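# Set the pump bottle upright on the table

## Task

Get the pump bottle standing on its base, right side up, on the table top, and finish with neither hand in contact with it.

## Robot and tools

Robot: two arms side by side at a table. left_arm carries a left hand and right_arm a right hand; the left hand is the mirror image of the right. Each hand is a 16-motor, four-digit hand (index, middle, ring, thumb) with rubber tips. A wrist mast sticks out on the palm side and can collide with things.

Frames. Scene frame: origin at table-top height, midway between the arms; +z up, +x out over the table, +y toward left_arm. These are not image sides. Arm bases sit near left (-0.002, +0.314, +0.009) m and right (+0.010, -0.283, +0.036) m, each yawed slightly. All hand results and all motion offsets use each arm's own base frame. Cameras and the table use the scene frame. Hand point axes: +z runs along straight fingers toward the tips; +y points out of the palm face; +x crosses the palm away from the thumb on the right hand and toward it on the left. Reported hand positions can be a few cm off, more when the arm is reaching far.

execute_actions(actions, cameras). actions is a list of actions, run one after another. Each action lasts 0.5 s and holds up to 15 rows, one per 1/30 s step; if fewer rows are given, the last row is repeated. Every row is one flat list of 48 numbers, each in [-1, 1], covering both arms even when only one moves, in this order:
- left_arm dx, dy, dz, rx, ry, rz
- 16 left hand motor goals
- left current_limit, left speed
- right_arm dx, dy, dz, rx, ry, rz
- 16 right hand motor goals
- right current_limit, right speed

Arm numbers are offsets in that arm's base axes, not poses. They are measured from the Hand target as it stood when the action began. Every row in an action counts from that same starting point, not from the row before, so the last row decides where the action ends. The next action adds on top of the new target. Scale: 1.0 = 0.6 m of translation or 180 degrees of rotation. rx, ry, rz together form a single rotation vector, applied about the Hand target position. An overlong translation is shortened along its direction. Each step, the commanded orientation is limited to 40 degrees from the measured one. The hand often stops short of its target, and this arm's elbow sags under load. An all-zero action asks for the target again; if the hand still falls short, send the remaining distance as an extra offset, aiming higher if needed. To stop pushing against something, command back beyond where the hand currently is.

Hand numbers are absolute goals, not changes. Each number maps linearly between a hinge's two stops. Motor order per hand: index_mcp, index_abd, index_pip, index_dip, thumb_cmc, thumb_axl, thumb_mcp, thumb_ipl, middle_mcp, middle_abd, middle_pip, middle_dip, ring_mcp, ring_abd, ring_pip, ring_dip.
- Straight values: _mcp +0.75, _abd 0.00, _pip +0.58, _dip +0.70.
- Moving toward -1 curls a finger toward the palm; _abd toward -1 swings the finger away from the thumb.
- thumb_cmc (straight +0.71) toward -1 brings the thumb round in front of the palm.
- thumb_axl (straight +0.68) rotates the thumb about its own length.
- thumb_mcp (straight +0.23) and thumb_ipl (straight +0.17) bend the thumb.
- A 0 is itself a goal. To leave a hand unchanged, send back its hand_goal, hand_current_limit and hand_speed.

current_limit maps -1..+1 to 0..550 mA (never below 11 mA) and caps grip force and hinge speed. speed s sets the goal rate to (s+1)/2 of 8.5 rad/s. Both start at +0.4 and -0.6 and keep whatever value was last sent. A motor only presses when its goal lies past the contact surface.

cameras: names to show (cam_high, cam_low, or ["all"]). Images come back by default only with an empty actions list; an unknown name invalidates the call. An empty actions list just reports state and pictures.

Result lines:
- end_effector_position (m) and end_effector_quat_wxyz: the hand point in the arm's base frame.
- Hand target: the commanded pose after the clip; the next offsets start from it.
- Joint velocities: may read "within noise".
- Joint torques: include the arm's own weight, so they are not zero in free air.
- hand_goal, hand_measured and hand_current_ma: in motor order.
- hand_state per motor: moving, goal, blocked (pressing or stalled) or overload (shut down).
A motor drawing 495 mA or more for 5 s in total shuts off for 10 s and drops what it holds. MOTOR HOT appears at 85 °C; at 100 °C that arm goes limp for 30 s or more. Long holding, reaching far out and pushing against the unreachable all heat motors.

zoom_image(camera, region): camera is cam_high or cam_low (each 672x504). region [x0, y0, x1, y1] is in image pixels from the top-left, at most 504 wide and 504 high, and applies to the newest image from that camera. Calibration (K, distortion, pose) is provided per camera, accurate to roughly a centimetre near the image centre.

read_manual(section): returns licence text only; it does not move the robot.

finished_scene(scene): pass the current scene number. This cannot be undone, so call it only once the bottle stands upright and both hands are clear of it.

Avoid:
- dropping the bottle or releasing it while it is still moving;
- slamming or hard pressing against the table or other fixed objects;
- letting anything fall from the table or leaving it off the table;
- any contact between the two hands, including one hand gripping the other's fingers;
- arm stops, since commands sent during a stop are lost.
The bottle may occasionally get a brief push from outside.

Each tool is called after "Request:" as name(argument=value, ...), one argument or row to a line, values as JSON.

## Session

Request:
execute_actions(
  actions=[],
)

Request:
zoom_image(
  camera="cam_high",
  region=[150, 90, 500, 350],
)

Scene clock: 0.00 s.
left_arm: end_effector_position=(+0.5357, -0.6100, +0.1858) hand_goal=(+0.754, +0.000, +0.576, +0.696, +0.714, +0.678, +0.226, +0.168, +0.754, +0.000, +0.576, +0.696, +0.754, +0.000, +0.576, +0.696) hand_measured=(+0.754, +0.000, +0.576, +0.696, +0.714, +0.678, +0.226, +0.168, +0.754, +0.000, +0.576, +0.696, +0.754, +0.000, +0.576, +0.696) hand_current_ma=(+0, +0, +0, +0, +0, +0, +0, +0, +0, +0, +0, +0, +0, +0, +0, +0) hand_state=(goal, goal, goal, goal, goal, goal, goal, goal, goal, goal, goal, goal, goal, goal, goal, goal) hand_current_limit=0.40 hand_speed=-0.60 end_effector_quat_wxyz=(+0.242, +0.747, +0.515, +0.343) | right_arm: end_effector_position=(+0.2196, -0.3269, +0.0844) hand_goal=(+0.754, +0.000, +0.576, +0.696, +0.714, +0.678, +0.226, +0.168, +0.754, +0.000, +0.576, +0.696, +0.754, +0.000, +0.576, +0.696) hand_measured=(+0.754, +0.000, +0.576, +0.696, +0.714, +0.678, +0.226, +0.168, +0.754, +0.000, +0.576, +0.696, +0.754, +0.000, +0.576, +0.696) hand_current_ma=(+0, +0, +0, +0, +0, +0, +0, +0, +0, +0, +0, +0, +0, +0, +0, +0) hand_state=(goal, goal, goal, goal, goal, goal, goal, goal, goal, goal, goal, goal, goal, goal, goal, goal) hand_current_limit=0.40 hand_speed=-0.60 end_effector_quat_wxyz=(+0.226, +0.352, +0.828, -0.373)
Joint positions: left_arm=[-1.046 2.163 1.867 -0.734 -0.716 -0.476] | right_arm=[-1.07 1.046 0.406 -0.06 0.278 -1.967]
Joint velocities: within noise
Joint torques (N m): no reading
Heat: left arm: hottest waist 26 °C; right arm: hottest waist 27 °C.
Hand target: left_arm +0.5383, -0.6146, +0.1925; +0.250, +0.744, +0.517, +0.343 | right_arm +0.2259, -0.3385, +0.1019; +0.240, +0.352, +0.819, -0.384

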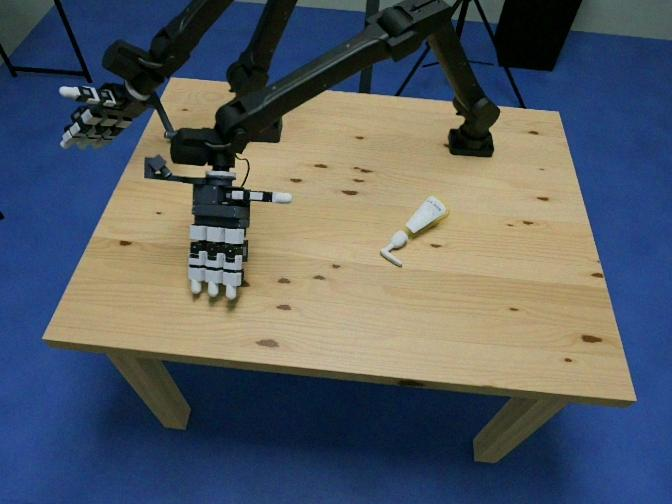

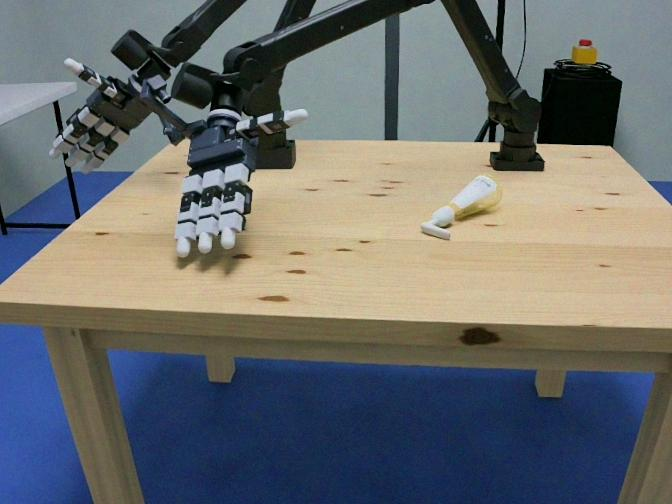

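Scaled by 1.440 from the camera's 672x504 image, which has a finer 960x720 frame.

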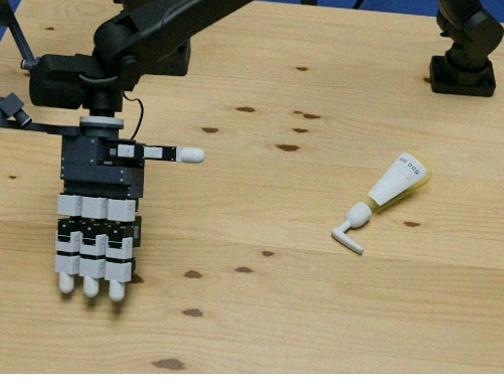

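Request:
execute_actions(
  actions=[
    [[-0.0374,0.1107,0.0143,0.0929,0.0303,-0.0516,0.548,0,-0.372,0.188,-0.65,0.677,0.225,0.168,0.548,0,-0.372,0.188,0.87,0,0.576,0.696,0.5,-0.6,0,0,0,0,0,0,0.754,0,0.576,0.696,0.714,0.678,0.226,0.168,0.754,0,0.576,0.696,0.754,0,0.576,0.696,0.4,-0.6]],
    [[-0.0374,0.1107,0.0143,0.0929,0.0303,-0.0516,0.548,0,-0.372,0.188,-0.65,0.677,0.225,0.168,0.548,0,-0.372,0.188,0.87,0,0.576,0.696,0.5,-0.6,0,0,0,0,0,0,0.754,0,0.576,0.696,0.714,0.678,0.226,0.168,0.754,0,0.576,0.696,0.754,0,0.576,0.696,0.4,-0.6]],
    [[-0.0374,0.1107,0.0143,0.0929,0.0303,-0.0516,0.548,0,-0.372,0.188,-0.65,0.677,0.225,0.168,0.548,0,-0.372,0.188,0.87,0,0.576,0.696,0.5,-0.6,0,0,0,0,0,0,0.754,0,0.576,0.696,0.714,0.678,0.226,0.168,0.754,0,0.576,0.696,0.754,0,0.576,0.696,0.4,-0.6]],
    [[-0.0374,0.1107,0.0143,0.0929,0.0303,-0.0516,0.548,0,-0.372,0.188,-0.65,0.677,0.225,0.168,0.548,0,-0.372,0.188,0.87,0,0.576,0.696,0.5,-0.6,0,0,0,0,0,0,0.754,0,0.576,0.696,0.714,0.678,0.226,0.168,0.754,0,0.576,0.696,0.754,0,0.576,0.696,0.4,-0.6]],
  ],
  cameras=["cam_high"],
)

Scene clock: 47.80 s.
left_arm: end_effector_position=(+0.4485, -0.3464, +0.2324) hand_goal=(+0.548, +0.000, -0.372, +0.188, -0.650, +0.678, +0.226, +0.168, +0.548, +0.000, -0.372, +0.188, +0.870, +0.000, +0.576, +0.696) hand_measured=(+0.548, -0.002, -0.368, +0.190, -0.656, +0.678, +0.224, +0.168, +0.548, -0.002, -0.368, +0.190, +0.864, -0.004, +0.574, +0.694) hand_current_ma=(-1, -3, +9, +5, -12, -1, -5, +0, -1, -3, +9, +5, -13, -6, -3, -4) hand_state=(goal, goal, goal, goal, goal, goal, goal, goal, goal, goal, goal, goal, goal, goal, goal, goal) hand_current_limit=0.50 hand_speed=-0.60 end_effector_quat_wxyz=(-0.196, +0.920, +0.040, +0.338) | right_arm: end_effector_position=(+0.2196, -0.3269, +0.0844) hand_goal=(+0.754, +0.000, +0.576, +0.696, +0.714, +0.678, +0.226, +0.168, +0.754, +0.000, +0.576, +0.696, +0.754, +0.000, +0.576, +0.696) hand_measured=(+0.752, +0.000, +0.576, +0.696, +0.712, +0.678, +0.226, +0.168, +0.752, +0.000, +0.576, +0.696, +0.752, +0.000, +0.576, +0.696) hand_current_ma=(+0, +0, +0, +0, +0, +0, +0, +0, +0, +0, +0, +0, +0, +0, +0, +0) hand_state=(goal, goal, goal, goal, goal, goal, goal, goal, goal, goal, goal, goal, goal, goal, goal, goal) hand_current_limit=0.40 hand_speed=-0.60 end_effector_quat_wxyz=(+0.226, +0.352, +0.828, -0.373)
Joint positions: left_arm=[-0.825 1.51 1.318 -1.199 -0.786 0.734] | right_arm=[-1.07 1.046 0.406 -0.06 0.278 -1.967]
Joint torques (N m): left_arm=[-2.78 -12.75 9.31 1.24 -0.79 0.06] | right_arm=[0.62 -4.84 11.25 2.04 0.14 0.22]
Heat: left arm: hottest elbow 34 °C; right arm: hottest elbow 31 °C.
Hand target: left_arm +0.4485, -0.3490, +0.2268; -0.196, +0.921, +0.034, +0.336 | right_arm +0.2259, -0.3385, +0.1019; +0.240, +0.352, +0.819, -0.384
Off the commanded pose: left_arm 0.006 m, 1 deg | right_arm 0.022 m, 2 deg.
Images, in order (width x height): cam_high 672x504.

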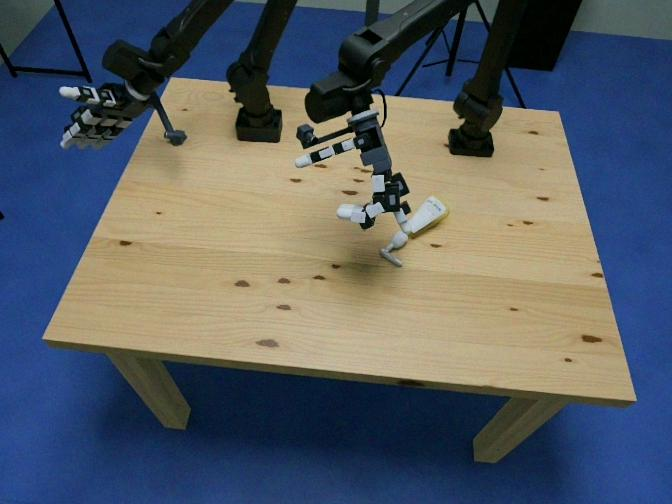

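Request:
execute_actions(
  actions=[
    [[-0.0374,0.1107,0.0143,0.0929,0.0303,-0.0516,0.548,0,-0.372,0.188,-0.65,0.677,0.225,0.168,0.548,0,-0.372,0.188,0.87,0,0.576,0.696,0.5,-0.6,0,0,0,0,0,0,0.754,0,0.576,0.696,0.714,0.678,0.226,0.168,0.754,0,0.576,0.696,0.754,0,0.576,0.696,0.4,-0.6]],
    [[-0.0374,0.1107,0,0.0929,0.0303,-0.0516,0.548,0,-0.372,0.188,-0.65,0.677,0.225,0.168,0.548,0,-0.372,0.188,0.87,0,0.576,0.696,0.5,-0.6,0,0,0,0,0,0,0.754,0,0.576,0.696,0.714,0.678,0.226,0.168,0.754,0,0.576,0.696,0.754,0,0.576,0.696,0.4,-0.6]],
    [[-0.0374,0.1107,0,0.0929,0.0303,-0.0516,0.548,0,-0.372,0.188,-0.65,0.677,0.225,0.168,0.548,0,-0.372,0.188,0.87,0,0.576,0.696,0.5,-0.6,0,0,0,0,0,0,0.754,0,0.576,0.696,0.714,0.678,0.226,0.168,0.754,0,0.576,0.696,0.754,0,0.576,0.696,0.4,-0.6]],
  ],
  cameras=["all"],
)

Request:
zoom_image(
  camera="cam_high",
  region=[330, 120, 490, 280],
)

Request:
zoom_image(
  camera="cam_low",
  region=[380, 80, 540, 240],
)

Scene clock: 57.60 s.
left_arm: end_effector_position=(+0.3800, -0.1522, +0.2366) hand_goal=(+0.548, +0.000, -0.372, +0.188, -0.650, +0.678, +0.226, +0.168, +0.548, +0.000, -0.372, +0.188, +0.870, +0.000, +0.576, +0.696) hand_measured=(+0.540, -0.002, -0.370, +0.190, -0.650, +0.678, +0.226, +0.168, +0.542, -0.002, -0.370, +0.190, +0.856, -0.002, +0.572, +0.694) hand_current_ma=(-17, -2, +4, +5, +0, -1, -2, +0, -15, -2, +4, +5, -35, -3, -7, -4) hand_state=(goal, goal, goal, goal, goal, goal, goal, goal, goal, goal, goal, goal, goal, goal, goal, goal) hand_current_limit=0.50 hand_speed=-0.60 end_effector_quat_wxyz=(-0.483, +0.770, -0.351, +0.225) | right_arm: end_effector_position=(+0.2196, -0.3269, +0.0844) hand_goal=(+0.754, +0.000, +0.576, +0.696, +0.714, +0.678, +0.226, +0.168, +0.754, +0.000, +0.576, +0.696, +0.754, +0.000, +0.576, +0.696) hand_measured=(+0.752, +0.000, +0.576, +0.696, +0.712, +0.678, +0.226, +0.168, +0.752, +0.000, +0.576, +0.696, +0.752, +0.000, +0.576, +0.696) hand_current_ma=(+0, +0, +0, +0, +0, +0, +0, +0, +0, +0, +0, +0, +0, +0, +0, +0) hand_state=(goal, goal, goal, goal, goal, goal, goal, goal, goal, goal, goal, goal, goal, goal, goal, goal) hand_current_limit=0.40 hand_speed=-0.60 end_effector_quat_wxyz=(+0.226, +0.352, +0.828, -0.373)
Joint positions: left_arm=[-0.659 1.176 1.045 -1.038 -1.082 2.012] | right_arm=[-1.07 1.046 0.406 -0.06 0.278 -1.967]
Joint torques (N m): left_arm=[-1.03 -7.88 9.4 1.22 -0.93 0.11] | right_arm=[0.5 -4.72 11.25 2.07 0.15 0.22]
Heat: left arm: hottest elbow 33 °C; right arm: hottest elbow 32 °C.
Hand target: left_arm +0.3811, -0.1498, +0.2354; -0.482, +0.770, -0.351, +0.226 | right_arm +0.2259, -0.3385, +0.1019; +0.240, +0.352, +0.819, -0.384
Off the commanded pose: left_arm 0.003 m, 0 deg | right_arm 0.022 m, 2 deg.

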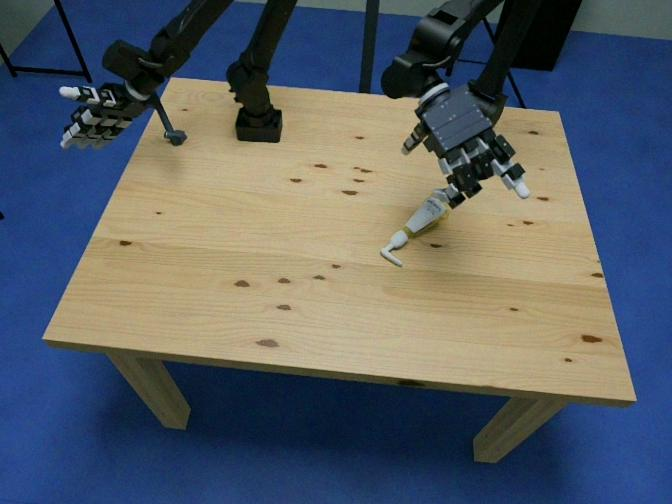

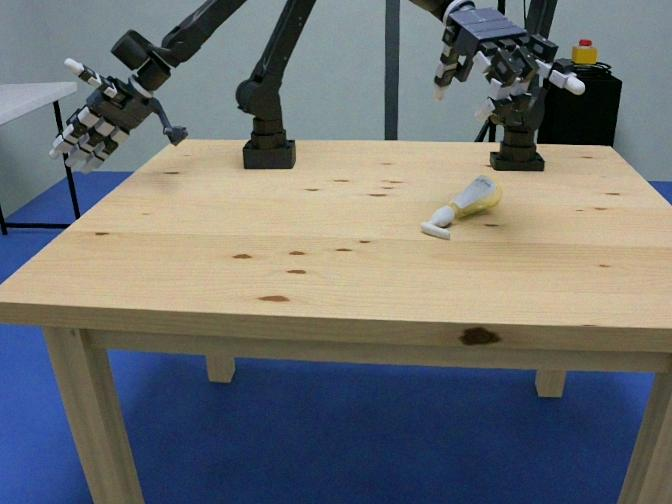

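Scaled by 3.150 from the camera's 672x504 image, which has a finer 960x720 frame.

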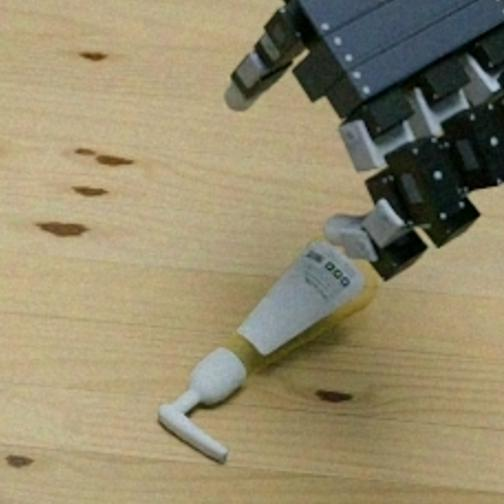

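Scaled by 3.150 from the camera's 672x504 image, which has a finer 960x720 frame.

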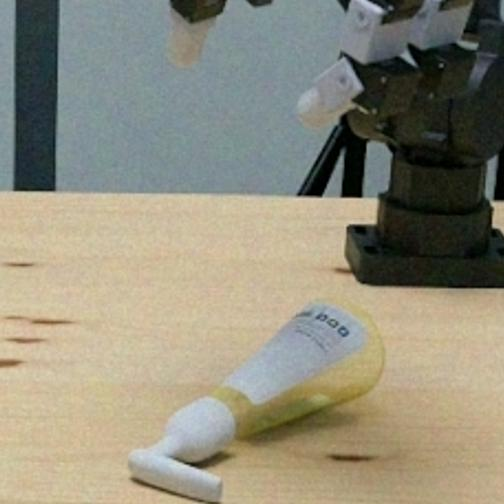

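Request:
execute_actions(
  actions=[
    [[0.006,-0.002,-0.12,0,0,0,0.548,0,-0.372,0.188,-0.65,0.677,0.225,0.168,0.548,0,-0.372,0.188,0.87,0,0.576,0.696,0.5,-0.6,0,0,0,0,0,0,0.754,0,0.576,0.696,0.714,0.678,0.226,0.168,0.754,0,0.576,0.696,0.754,0,0.576,0.696,0.4,-0.6]],
    [[0.006,-0.002,-0.12,0,0,0,0.548,0,-0.372,0.188,-0.65,0.677,0.225,0.168,0.548,0,-0.372,0.188,0.87,0,0.576,0.696,0.5,-0.6,0,0,0,0,0,0,0.754,0,0.576,0.696,0.714,0.678,0.226,0.168,0.754,0,0.576,0.696,0.754,0,0.576,0.696,0.4,-0.6]],
  ],
  cameras=["all"],
)

Request:
zoom_image(
  camera="cam_high",
  region=[350, 140, 490, 280],
)

Request:
zoom_image(
  camera="cam_low",
  region=[400, 110, 540, 250],
)

Scene clock: 85.63 s.
left_arm: end_effector_position=(+0.3825, -0.1539, +0.0850) hand_goal=(+0.548, +0.000, -0.372, +0.188, -0.650, +0.678, +0.226, +0.168, +0.548, +0.000, -0.372, +0.188, +0.870, +0.000, +0.576, +0.696) hand_measured=(+0.542, -0.002, -0.370, +0.190, -0.650, +0.678, +0.226, +0.168, +0.544, -0.002, -0.370, +0.190, +0.860, -0.002, +0.572, +0.694) hand_current_ma=(-11, -2, +4, +5, +1, -1, -1, +0, -9, -2, +3, +5, -24, -2, -6, -4) hand_state=(goal, goal, goal, goal, goal, goal, goal, goal, goal, goal, goal, goal, goal, goal, goal, goal) hand_current_limit=0.50 hand_speed=-0.60 end_effector_quat_wxyz=(-0.482, +0.768, -0.359, +0.220) | right_arm: end_effector_position=(+0.2196, -0.3269, +0.0844) hand_goal=(+0.754, +0.000, +0.576, +0.696, +0.714, +0.678, +0.226, +0.168, +0.754, +0.000, +0.576, +0.696, +0.754, +0.000, +0.576, +0.696) hand_measured=(+0.752, +0.000, +0.576, +0.696, +0.712, +0.678, +0.226, +0.168, +0.752, +0.000, +0.576, +0.696, +0.752, +0.000, +0.576, +0.696) hand_current_ma=(+0, +0, +0, +0, +0, +0, +0, +0, +0, +0, +0, +0, +0, +0, +0, +0) hand_state=(goal, goal, goal, goal, goal, goal, goal, goal, goal, goal, goal, goal, goal, goal, goal, goal) hand_current_limit=0.40 hand_speed=-0.60 end_effector_quat_wxyz=(+0.226, +0.352, +0.828, -0.373)
Joint positions: left_arm=[-0.656 1.343 0.763 -0.589 -1.075 2.032] | right_arm=[-1.07 1.046 0.406 -0.06 0.278 -1.967]
Joint torques (N m): left_arm=[-0.32 -9.23 9.21 1.39 -1.06 0.18] | right_arm=[0.56 -4.78 11.26 2.06 0.16 0.21]
Heat: left arm: hottest elbow 31 °C; right arm: hottest elbow 33 °C.
Hand target: left_arm +0.3884, -0.1521, +0.0915; -0.482, +0.770, -0.351, +0.226 | right_arm +0.2259, -0.3385, +0.1019; +0.240, +0.352, +0.819, -0.384
Off the commanded pose: left_arm 0.009 m, 1 deg | right_arm 0.022 m, 2 deg.

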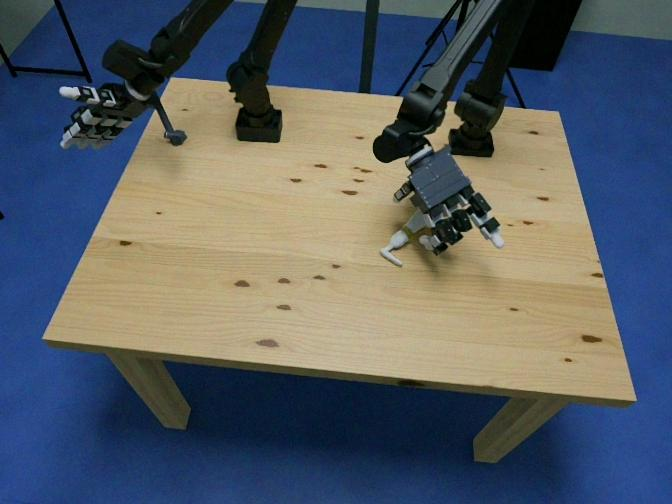

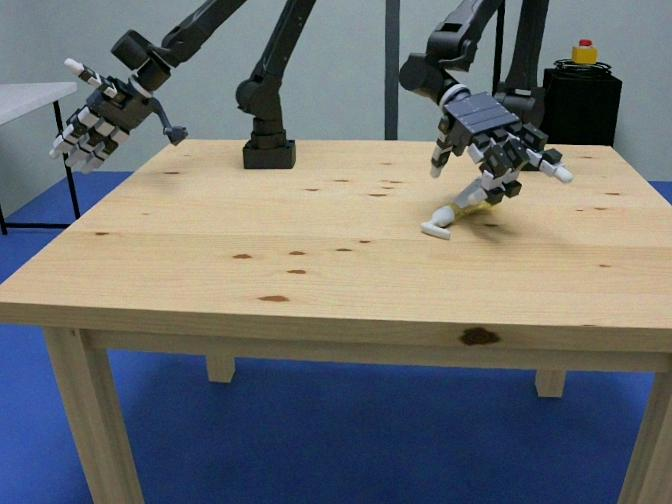

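Scaled by 3.600 from the camera's 672x504 image, which has a finer 960x720 frame.

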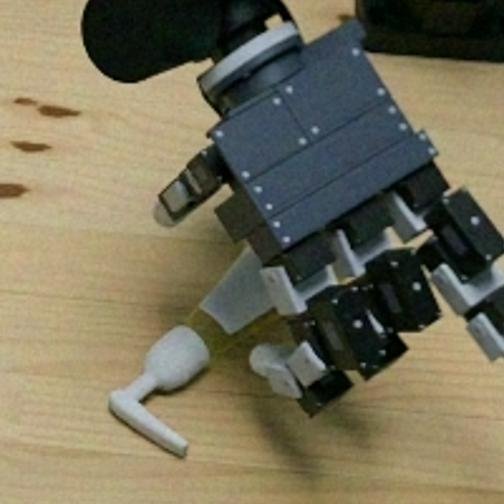

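Scaled by 3.600 from the camera's 672x504 image, which has a finer 960x720 frame.

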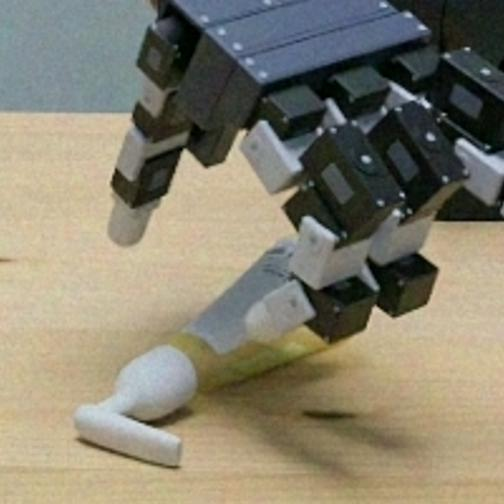

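Request:
execute_actions(
  actions=[
    [[0.0185,-0.0133,-0.045,0,0,0,0.548,0,-0.372,0.188,-0.65,0.677,0.225,0.168,0.548,0,-0.372,0.188,0.87,0,0.576,0.696,0.5,-0.6,0,0,0,0,0,0,0.754,0,0.576,0.696,0.714,0.678,0.226,0.168,0.754,0,0.576,0.696,0.754,0,0.576,0.696,0.4,-0.6]],
    [[0,0,-0.045,0,0,0,0.548,0,-0.372,0.188,-0.65,0.677,0.225,0.168,0.548,0,-0.372,0.188,0.87,0,0.576,0.696,0.5,-0.6,0,0,0,0,0,0,0.754,0,0.576,0.696,0.714,0.678,0.226,0.168,0.754,0,0.576,0.696,0.754,0,0.576,0.696,0.4,-0.6]],
  ],
  cameras=["all"],
)

Request:
zoom_image(
  camera="cam_high",
  region=[350, 160, 490, 300],
)

Request:
zoom_image(
  camera="cam_low",
  region=[400, 130, 540, 270],
)

Scene clock: 97.27 s.
left_arm: end_effector_position=(+0.3971, -0.1644, +0.0404) hand_goal=(+0.548, +0.000, -0.372, +0.188, -0.650, +0.678, +0.226, +0.168, +0.548, +0.000, -0.372, +0.188, +0.870, +0.000, +0.576, +0.696) hand_measured=(+0.542, -0.002, -0.370, +0.190, -0.650, +0.678, +0.226, +0.168, +0.544, -0.002, -0.370, +0.190, +0.860, -0.002, +0.572, +0.694) hand_current_ma=(-11, -2, +4, +5, +0, -1, -1, +0, -10, -2, +3, +5, -23, -2, -6, -4) hand_state=(goal, goal, goal, goal, goal, goal, goal, goal, goal, goal, goal, goal, goal, goal, goal, goal) hand_current_limit=0.50 hand_speed=-0.60 end_effector_quat_wxyz=(-0.481, +0.769, -0.353, +0.229) | right_arm: end_effector_position=(+0.2196, -0.3269, +0.0844) hand_goal=(+0.754, +0.000, +0.576, +0.696, +0.714, +0.678, +0.226, +0.168, +0.754, +0.000, +0.576, +0.696, +0.754, +0.000, +0.576, +0.696) hand_measured=(+0.752, +0.000, +0.576, +0.696, +0.712, +0.678, +0.226, +0.168, +0.752, +0.000, +0.576, +0.696, +0.752, +0.000, +0.576, +0.696) hand_current_ma=(+0, +0, +0, +0, +0, +0, +0, +0, +0, +0, +0, +0, +0, +0, +0, +0) hand_state=(goal, goal, goal, goal, goal, goal, goal, goal, goal, goal, goal, goal, goal, goal, goal, goal) hand_current_limit=0.40 hand_speed=-0.60 end_effector_quat_wxyz=(+0.226, +0.352, +0.828, -0.373)
Joint positions: left_arm=[-0.655 1.468 0.737 -0.412 -1.076 2.035] | right_arm=[-1.07 1.046 0.406 -0.06 0.278 -1.967]
Joint torques (N m): left_arm=[-1.03 -9.47 7.84 1.43 -0.91 0.2] | right_arm=[0.62 -4.72 11.23 2.03 0.16 0.22]
Heat: left arm: hottest elbow 31 °C; right arm: hottest elbow 34 °C.
Hand target: left_arm +0.3994, -0.1601, +0.0374; -0.482, +0.770, -0.351, +0.226 | right_arm +0.2259, -0.3385, +0.1019; +0.240, +0.352, +0.819, -0.384
Off the commanded pose: left_arm 0.006 m, 0 deg | right_arm 0.022 m, 2 deg.

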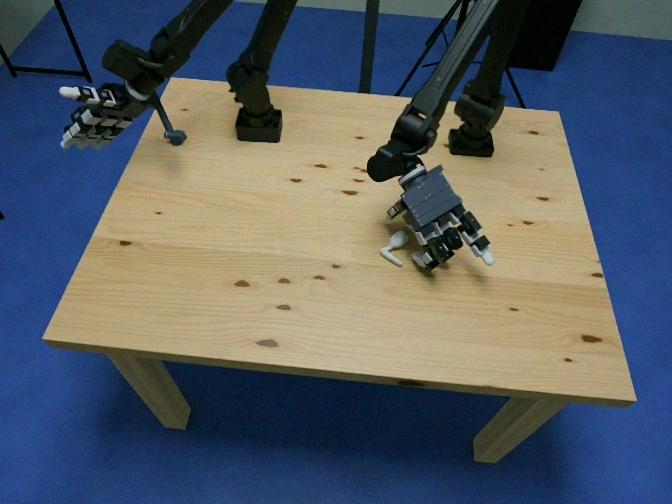

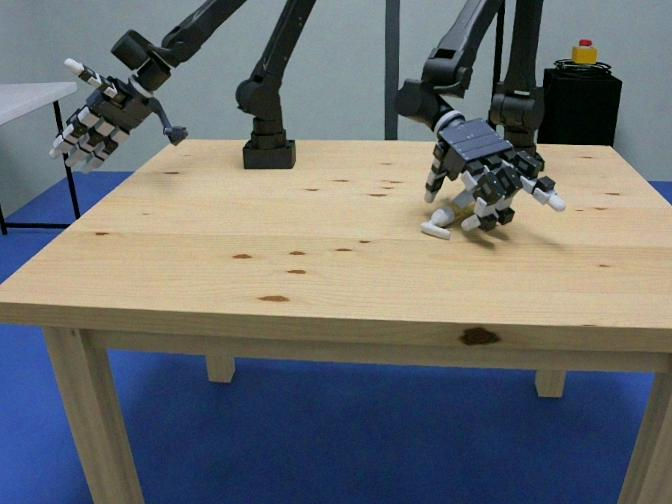

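Scaled by 3.600 from the camera's 672x504 image, which has a finer 960x720 frame.

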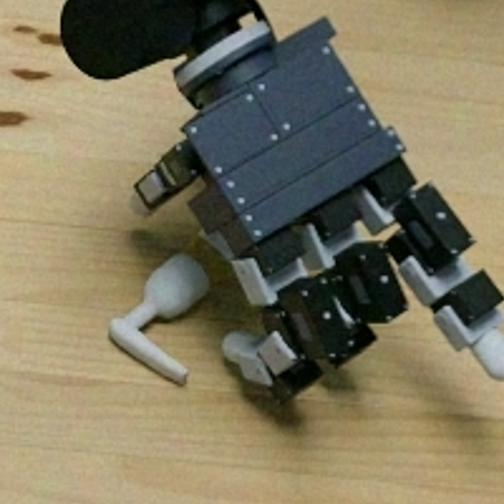

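Scaled by 3.600 from the camera's 672x504 image, which has a finer 960x720 frame.

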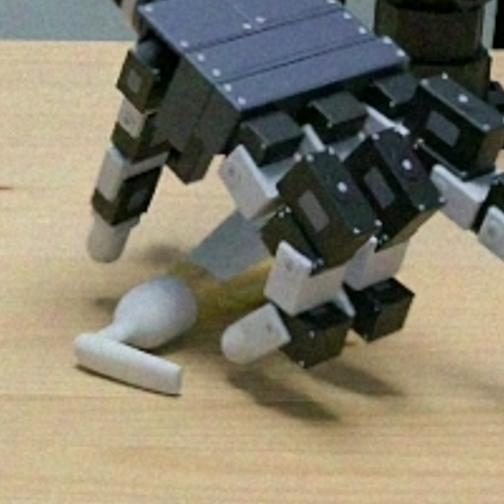

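Request:
execute_actions(
  actions=[
    [[0,0,-0.016,0,0,0,0.548,0,-0.372,0.188,-0.65,0.677,0.09,0.168,0.548,0,-0.372,0.188,0.87,0,0.576,0.696,0.5,-0.6,0,0,0,0,0,0,0.754,0,0.576,0.696,0.714,0.678,0.226,0.168,0.754,0,0.576,0.696,0.754,0,0.576,0.696,0.4,-0.6]],
    [[0,0,0,0,0,0,0.3,0,-0.3,0.25,-0.65,0.677,0.09,0.06,0.3,0,-0.3,0.25,0.87,0,0.576,0.696,0.5,-0.7,0,0,0,0,0,0,0.754,0,0.576,0.696,0.714,0.678,0.226,0.168,0.754,0,0.576,0.696,0.754,0,0.576,0.696,0.4,-0.6]],
    [[0,0,0,0,0,0,-0.02,0,-0.27,0.29,-0.65,0.677,0.05,-0.18,-0.02,0,-0.27,0.29,0.87,0,0.576,0.696,0.5,-0.78,0,0,0,0,0,0,0.754,0,0.576,0.696,0.714,0.678,0.226,0.168,0.754,0,0.576,0.696,0.754,0,0.576,0.696,0.4,-0.6]],
  ],
  cameras=["all"],
)

Request:
zoom_image(
  camera="cam_high",
  region=[350, 160, 490, 300],
)

Request:
zoom_image(
  camera="cam_low",
  region=[400, 130, 540, 270],
)

Scene clock: 109.53 s.
left_arm: end_effector_position=(+0.3990, -0.1658, +0.0343) hand_goal=(-0.020, +0.000, -0.270, +0.290, -0.650, +0.678, +0.050, -0.180, -0.020, +0.000, -0.270, +0.290, +0.870, +0.000, +0.576, +0.696) hand_measured=(+0.154, +0.002, -0.244, +0.300, -0.654, +0.676, +0.118, -0.060, +0.122, +0.000, -0.248, +0.294, +0.860, -0.002, +0.572, +0.694) hand_current_ma=(+413, +4, +77, +22, -7, -6, +323, +413, +413, +0, +57, +10, -23, -2, -6, -4) hand_state=(blocked, goal, blocked, goal, goal, goal, blocked, blocked, blocked, goal, blocked, goal, goal, goal, goal, goal) hand_current_limit=0.50 hand_speed=-0.78 end_effector_quat_wxyz=(-0.480, +0.770, -0.351, +0.233) | right_arm: end_effector_position=(+0.2196, -0.3269, +0.0844) hand_goal=(+0.754, +0.000, +0.576, +0.696, +0.714, +0.678, +0.226, +0.168, +0.754, +0.000, +0.576, +0.696, +0.754, +0.000, +0.576, +0.696) hand_measured=(+0.752, +0.000, +0.576, +0.696, +0.712, +0.678, +0.226, +0.168, +0.752, +0.000, +0.576, +0.696, +0.752, +0.000, +0.576, +0.696) hand_current_ma=(+0, +0, +0, +0, +0, +0, +0, +0, +0, +0, +0, +0, +0, +0, +0, +0) hand_state=(goal, goal, goal, goal, goal, goal, goal, goal, goal, goal, goal, goal, goal, goal, goal, goal) hand_current_limit=0.40 hand_speed=-0.60 end_effector_quat_wxyz=(+0.226, +0.352, +0.828, -0.373)
Joint positions: left_arm=[-0.654 1.484 0.73 -0.379 -1.075 2.035] | right_arm=[-1.07 1.046 0.406 -0.06 0.278 -1.967]
Joint torques (N m): left_arm=[-1.08 -8.76 7.35 1.29 -0.97 0.13] | right_arm=[0.5 -4.72 11.25 2.04 0.16 0.22]
Heat: left arm: hottest elbow 31 °C; right arm: hottest elbow 34 °C.
Hand target: left_arm +0.3994, -0.1602, +0.0278; -0.482, +0.770, -0.351, +0.226 | right_arm +0.2259, -0.3385, +0.1019; +0.240, +0.352, +0.819, -0.384
Off the commanded pose: left_arm 0.008 m, 1 deg | right_arm 0.022 m, 2 deg.

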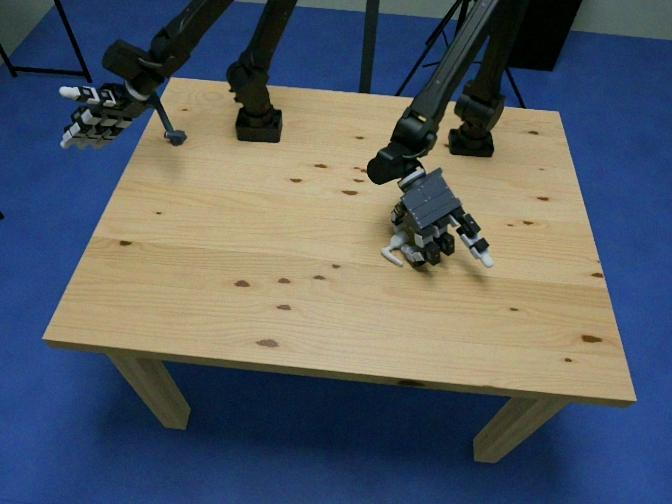

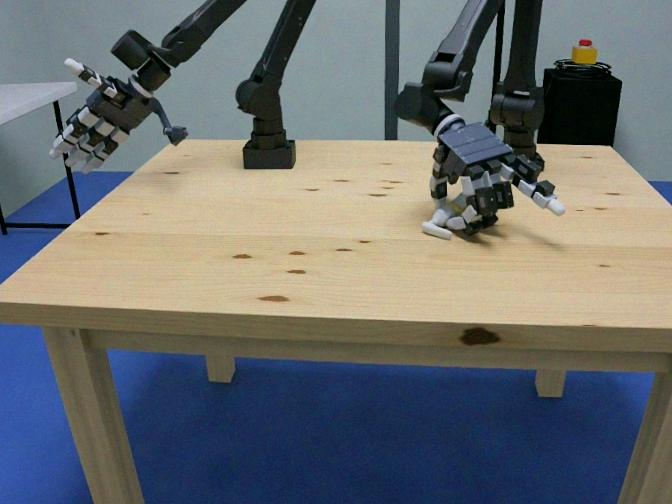

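Scaled by 3.600 from the camera's 672x504 image, which has a finer 960x720 frame.

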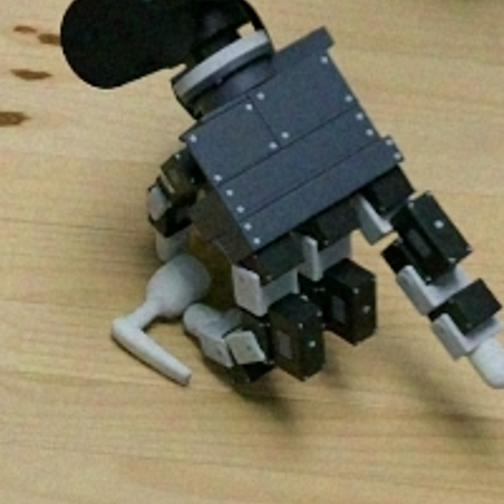

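Scaled by 3.600 from the camera's 672x504 image, which has a finer 960x720 frame.

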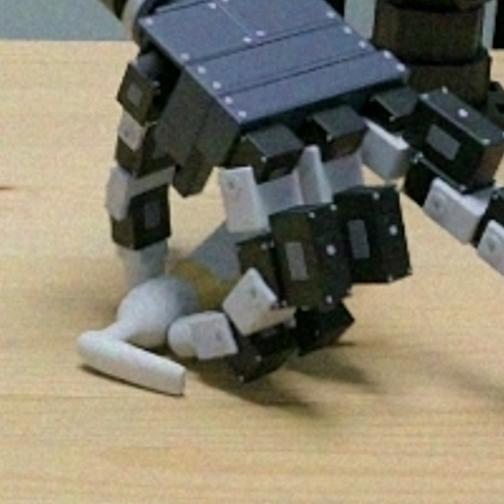

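Request:
execute_actions(
  actions=[
    [[0,0,0.03,0,0,0,-0.05,0,-0.27,0.29,-0.65,0.677,0,-0.22,-0.05,0,-0.27,0.29,0.87,0,0.576,0.696,0.65,-0.78,0,0,0,0,0,0,0.754,0,0.576,0.696,0.714,0.678,0.226,0.168,0.754,0,0.576,0.696,0.754,0,0.576,0.696,0.4,-0.6]],
    [[-0.01,0.01,0.05,0,0,0,-0.05,0,-0.27,0.29,-0.65,0.677,0,-0.22,-0.05,0,-0.27,0.29,0.87,0,0.576,0.696,0.65,-0.78,0,0,0,0,0,0,0.754,0,0.576,0.696,0.714,0.678,0.226,0.168,0.754,0,0.576,0.696,0.754,0,0.576,0.696,0.4,-0.6]],
  ],
  cameras=["all"],
)

Request:
zoom_image(
  camera="cam_low",
  region=[400, 110, 540, 250],
)

Scene clock: 117.07 s.
left_arm: end_effector_position=(+0.3835, -0.1529, +0.0659) hand_goal=(-0.050, +0.000, -0.270, +0.290, -0.650, +0.678, +0.000, -0.220, -0.050, +0.000, -0.270, +0.290, +0.870, +0.000, +0.576, +0.696) hand_measured=(+0.130, +0.004, -0.242, +0.298, -0.650, +0.674, +0.118, -0.064, +0.112, +0.006, -0.228, +0.312, +0.860, -0.002, +0.572, +0.694) hand_current_ma=(+454, +5, +76, +18, +0, -7, +454, +454, +454, +9, +129, +58, -25, -2, -6, -4) hand_state=(blocked, goal, blocked, goal, goal, goal, blocked, blocked, blocked, goal, blocked, blocked, goal, goal, goal, goal) hand_current_limit=0.65 hand_speed=-0.78 end_effector_quat_wxyz=(-0.481, +0.769, -0.358, +0.223) | right_arm: end_effector_position=(+0.2196, -0.3269, +0.0844) hand_goal=(+0.754, +0.000, +0.576, +0.696, +0.714, +0.678, +0.226, +0.168, +0.754, +0.000, +0.576, +0.696, +0.754, +0.000, +0.576, +0.696) hand_measured=(+0.752, +0.000, +0.576, +0.696, +0.712, +0.678, +0.226, +0.168, +0.752, +0.000, +0.576, +0.696, +0.752, +0.000, +0.576, +0.696) hand_current_ma=(+0, +0, +0, +0, +0, +0, +0, +0, +0, +0, +0, +0, +0, +0, +0, +0) hand_state=(goal, goal, goal, goal, goal, goal, goal, goal, goal, goal, goal, goal, goal, goal, goal, goal) hand_current_limit=0.40 hand_speed=-0.60 end_effector_quat_wxyz=(+0.226, +0.352, +0.828, -0.373)
Joint positions: left_arm=[-0.65 1.373 0.73 -0.507 -1.07 2.043] | right_arm=[-1.07 1.046 0.406 -0.06 0.278 -1.967]
Joint torques (N m): left_arm=[-1.2 -9.17 10.85 0.68 -1.16 0.19] | right_arm=[0.44 -4.66 11.23 2.04 0.15 0.22]
Heat: left arm: hottest elbow 31 °C; right arm: hottest elbow 34 °C.
Hand target: left_arm +0.3934, -0.1541, +0.0759; -0.482, +0.770, -0.351, +0.226 | right_arm +0.2259, -0.3385, +0.1019; +0.240, +0.352, +0.819, -0.384
Off the commanded pose: left_arm 0.014 m, 1 deg | right_arm 0.022 m, 2 deg.

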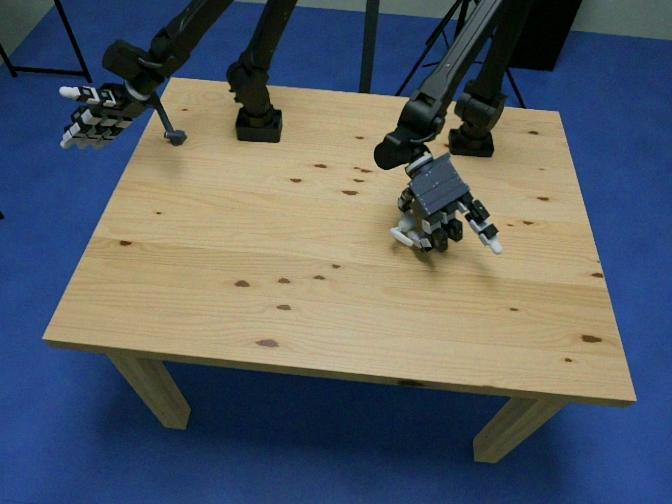

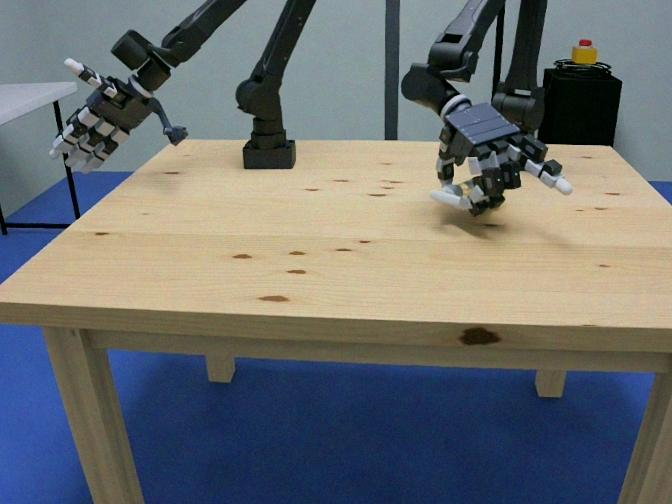

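Scaled by 3.600 from the camera's 672x504 image, which has a finer 960x720 frame.

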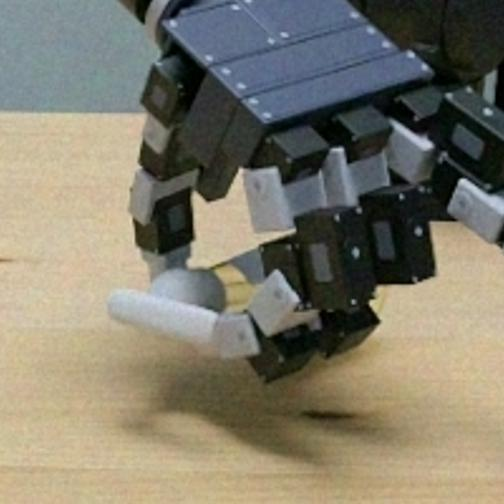

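Request:
execute_actions(
  actions=[
    [[0,0,0.05,-0.0638,-0.0536,0,-0.05,0,-0.27,0.29,-0.65,0.677,0,-0.22,-0.05,0,-0.27,0.29,0.87,0,0.576,0.696,0.65,-0.78,0,0,0,0,0,0,0.754,0,0.576,0.696,0.714,0.678,0.226,0.168,0.754,0,0.576,0.696,0.754,0,0.576,0.696,0.4,-0.6]],
    [[0,0,0.05,-0.0638,-0.0536,0,-0.05,0,-0.27,0.29,-0.65,0.677,0,-0.22,-0.05,0,-0.27,0.29,0.87,0,0.576,0.696,0.65,-0.78,0,0,0,0,0,0,0.754,0,0.576,0.696,0.714,0.678,0.226,0.168,0.754,0,0.576,0.696,0.754,0,0.576,0.696,0.4,-0.6]],
    [[0,0,0.04,-0.0638,-0.0536,0,-0.05,0,-0.27,0.29,-0.65,0.677,0,-0.22,-0.05,0,-0.27,0.29,0.87,0,0.576,0.696,0.65,-0.78,0,0,0,0,0,0,0.754,0,0.576,0.696,0.714,0.678,0.226,0.168,0.754,0,0.576,0.696,0.754,0,0.576,0.696,0.4,-0.6]],
  ],
  cameras=["all"],
)

Request:
zoom_image(
  camera="cam_low",
  region=[400, 70, 560, 230],
)

Request:
zoom_image(
  camera="cam_high",
  region=[360, 120, 520, 280],
)

Scene clock: 127.27 s.
left_arm: end_effector_position=(+0.3847, -0.1524, +0.1463) hand_goal=(-0.050, +0.000, -0.270, +0.290, -0.650, +0.678, +0.000, -0.220, -0.050, +0.000, -0.270, +0.290, +0.870, +0.000, +0.576, +0.696) hand_measured=(-0.042, +0.002, -0.262, +0.294, -0.628, +0.680, +0.098, -0.180, +0.100, -0.028, -0.218, +0.316, +0.860, -0.002, +0.574, +0.694) hand_current_ma=(+16, +2, +15, +5, +58, +6, +454, +182, +454, -67, +172, +72, -24, -2, -4, -4) hand_state=(goal, goal, goal, goal, blocked, goal, blocked, blocked, blocked, blocked, blocked, blocked, goal, goal, goal, goal) hand_current_limit=0.65 hand_speed=-0.78 end_effector_quat_wxyz=(-0.318, +0.799, -0.166, +0.482) | right_arm: end_effector_position=(+0.2196, -0.3269, +0.0844) hand_goal=(+0.754, +0.000, +0.576, +0.696, +0.714, +0.678, +0.226, +0.168, +0.754, +0.000, +0.576, +0.696, +0.754, +0.000, +0.576, +0.696) hand_measured=(+0.752, +0.000, +0.576, +0.696, +0.712, +0.678, +0.226, +0.168, +0.752, +0.000, +0.576, +0.696, +0.752, +0.000, +0.576, +0.696) hand_current_ma=(+0, +0, +0, +0, +0, +0, +0, +0, +0, +0, +0, +0, +0, +0, +0, +0) hand_state=(goal, goal, goal, goal, goal, goal, goal, goal, goal, goal, goal, goal, goal, goal, goal, goal) hand_current_limit=0.40 hand_speed=-0.60 end_effector_quat_wxyz=(+0.226, +0.352, +0.828, -0.373)
Joint positions: left_arm=[-0.559 0.982 0.432 0.014 -0.864 1.934] | right_arm=[-1.07 1.046 0.406 -0.06 0.278 -1.967]
Joint torques (N m): left_arm=[-1.9 -4.72 10.52 2.93 -0.36 -0.32] | right_arm=[0.5 -4.84 11.28 2.06 0.15 0.22]
Heat: left arm: hottest elbow 31 °C; right arm: hottest elbow 34 °C.
Hand target: left_arm +0.3934, -0.1542, +0.1599; -0.306, +0.797, -0.140, +0.501 | right_arm +0.2259, -0.3385, +0.1019; +0.240, +0.352, +0.819, -0.384
Off the commanded pose: left_arm 0.016 m, 4 deg | right_arm 0.022 m, 2 deg.

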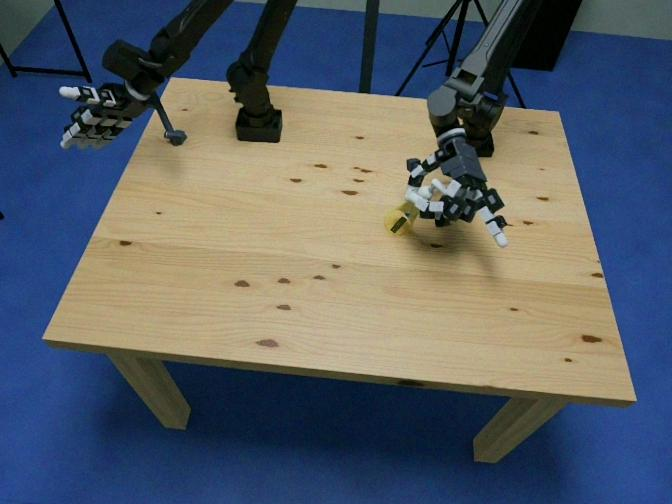

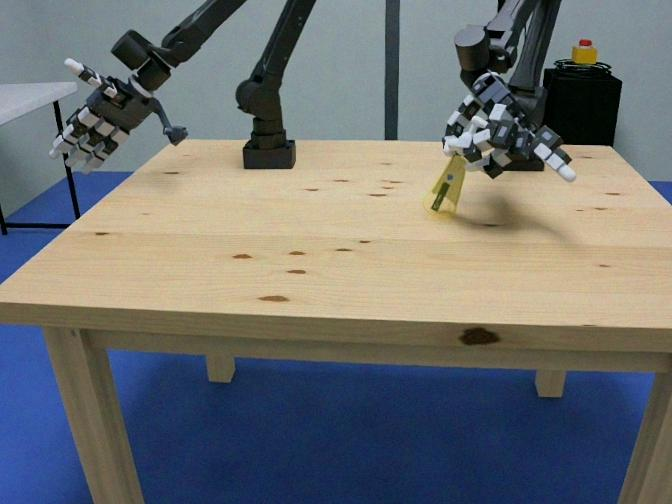

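Scaled by 3.150 from the camera's 672x504 image, which has a finer 960x720 frame.

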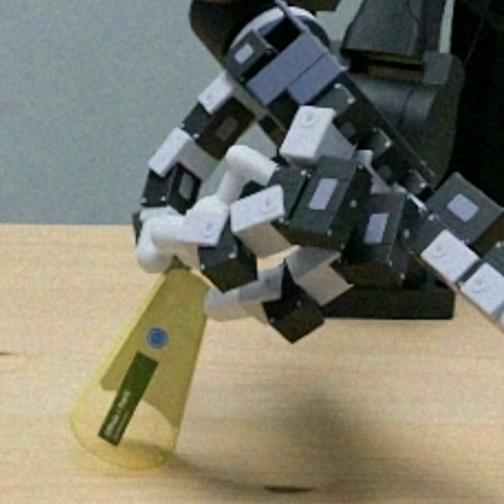

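Scaled by 3.150 from the camera's 672x504 image, which has a finer 960x720 frame.

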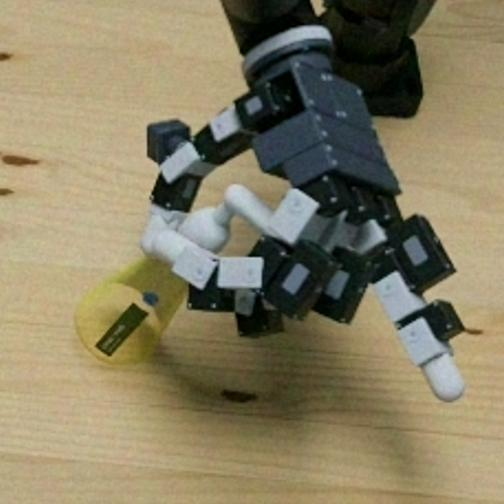

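Request:
execute_actions(
  actions=[
    [[0,0,0,0.094,0,0,-0.05,0,-0.27,0.29,-0.65,0.677,0,-0.22,-0.05,0,-0.27,0.29,0.87,0,0.576,0.696,0.6,-0.78,0,0,0,0,0,0,0.754,0,0.576,0.696,0.714,0.678,0.226,0.168,0.754,0,0.576,0.696,0.754,0,0.576,0.696,0.4,-0.6]],
  ],
  cameras=["all"],
)

Request:
zoom_image(
  camera="cam_low",
  region=[400, 70, 560, 230],
)

Request:
zoom_image(
  camera="cam_high",
  region=[360, 120, 520, 280],
)

Scene clock: 142.00 s.
left_arm: end_effector_position=(+0.3858, -0.1442, +0.1504) hand_goal=(-0.050, +0.000, -0.270, +0.290, -0.650, +0.678, +0.000, -0.220, -0.050, +0.000, -0.270, +0.290, +0.870, +0.000, +0.576, +0.696) hand_measured=(-0.044, +0.002, -0.262, +0.292, -0.606, +0.686, +0.104, -0.178, +0.084, -0.010, -0.230, +0.300, +0.862, -0.002, +0.572, +0.694) hand_current_ma=(+15, +2, +15, +5, +145, +22, +440, +186, +440, -19, +124, +24, -21, -3, -6, -4) hand_state=(goal, goal, goal, goal, blocked, goal, blocked, blocked, blocked, goal, blocked, goal, goal, goal, goal, goal) hand_current_limit=0.60 hand_speed=-0.78 end_effector_quat_wxyz=(-0.416, +0.767, -0.180, +0.453) | right_arm: end_effector_position=(+0.2196, -0.3269, +0.0844) hand_goal=(+0.754, +0.000, +0.576, +0.696, +0.714, +0.678, +0.226, +0.168, +0.754, +0.000, +0.576, +0.696, +0.754, +0.000, +0.576, +0.696) hand_measured=(+0.752, +0.000, +0.576, +0.696, +0.712, +0.678, +0.226, +0.168, +0.752, +0.000, +0.576, +0.696, +0.752, +0.000, +0.576, +0.696) hand_current_ma=(+0, +0, +0, +0, +0, +0, +0, +0, +0, +0, +0, +0, +0, +0, +0, +0) hand_state=(goal, goal, goal, goal, goal, goal, goal, goal, goal, goal, goal, goal, goal, goal, goal, goal) hand_current_limit=0.40 hand_speed=-0.60 end_effector_quat_wxyz=(+0.226, +0.352, +0.828, -0.373)
Joint positions: left_arm=[-0.636 1.03 0.469 0.014 -1.086 2.05] | right_arm=[-1.07 1.046 0.406 -0.06 0.278 -1.967]
Joint torques (N m): left_arm=[-3.08 -3.66 12.38 1.68 -0.44 0.2] | right_arm=[0.44 -4.78 11.25 2.03 0.15 0.21]
Heat: left arm: hottest elbow 32 °C; right arm: hottest elbow 35 °C.
Hand target: left_arm +0.3934, -0.1542, +0.1598; -0.420, +0.743, -0.212, +0.475 | right_arm +0.2259, -0.3385, +0.1019; +0.240, +0.352, +0.819, -0.384
Off the commanded pose: left_arm 0.016 m, 5 deg | right_arm 0.022 m, 2 deg.
joint sent to its limit (left arm) — joint 6 (wrist roll), upper limit. The joint targets are off in orientation, not in position.

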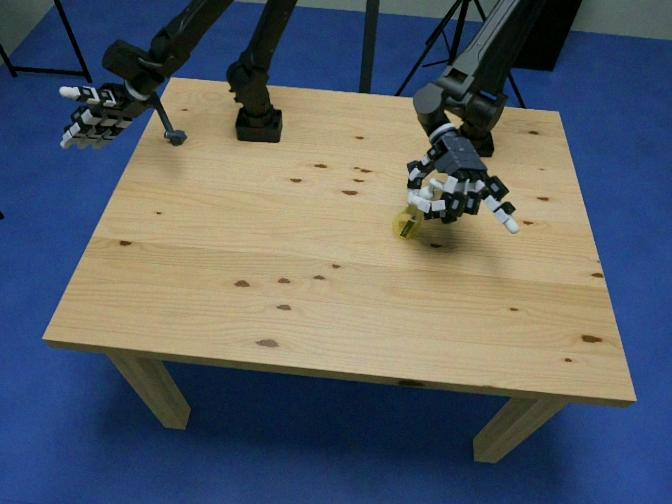

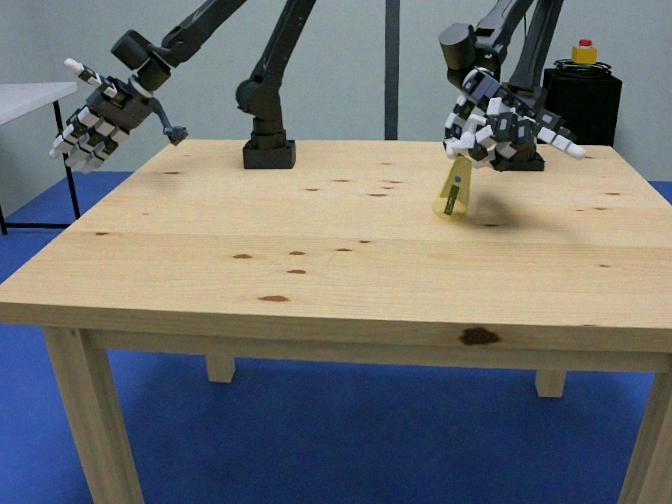

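Scaled by 3.150 from the camera's 672x504 image, which has a finer 960x720 frame.

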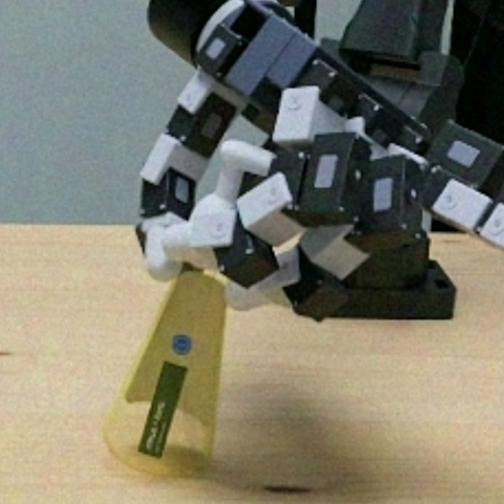

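Scaled by 3.150 from the camera's 672x504 image, which has a finer 960x720 frame.

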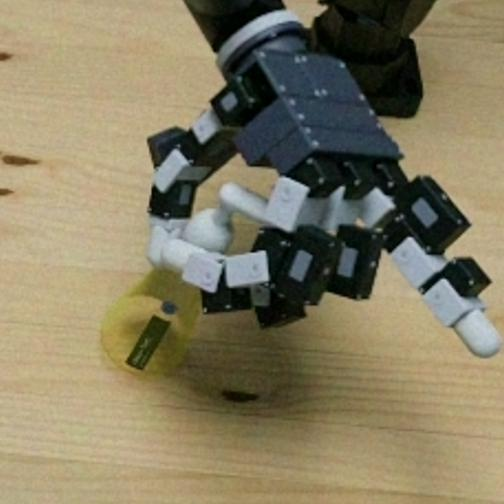

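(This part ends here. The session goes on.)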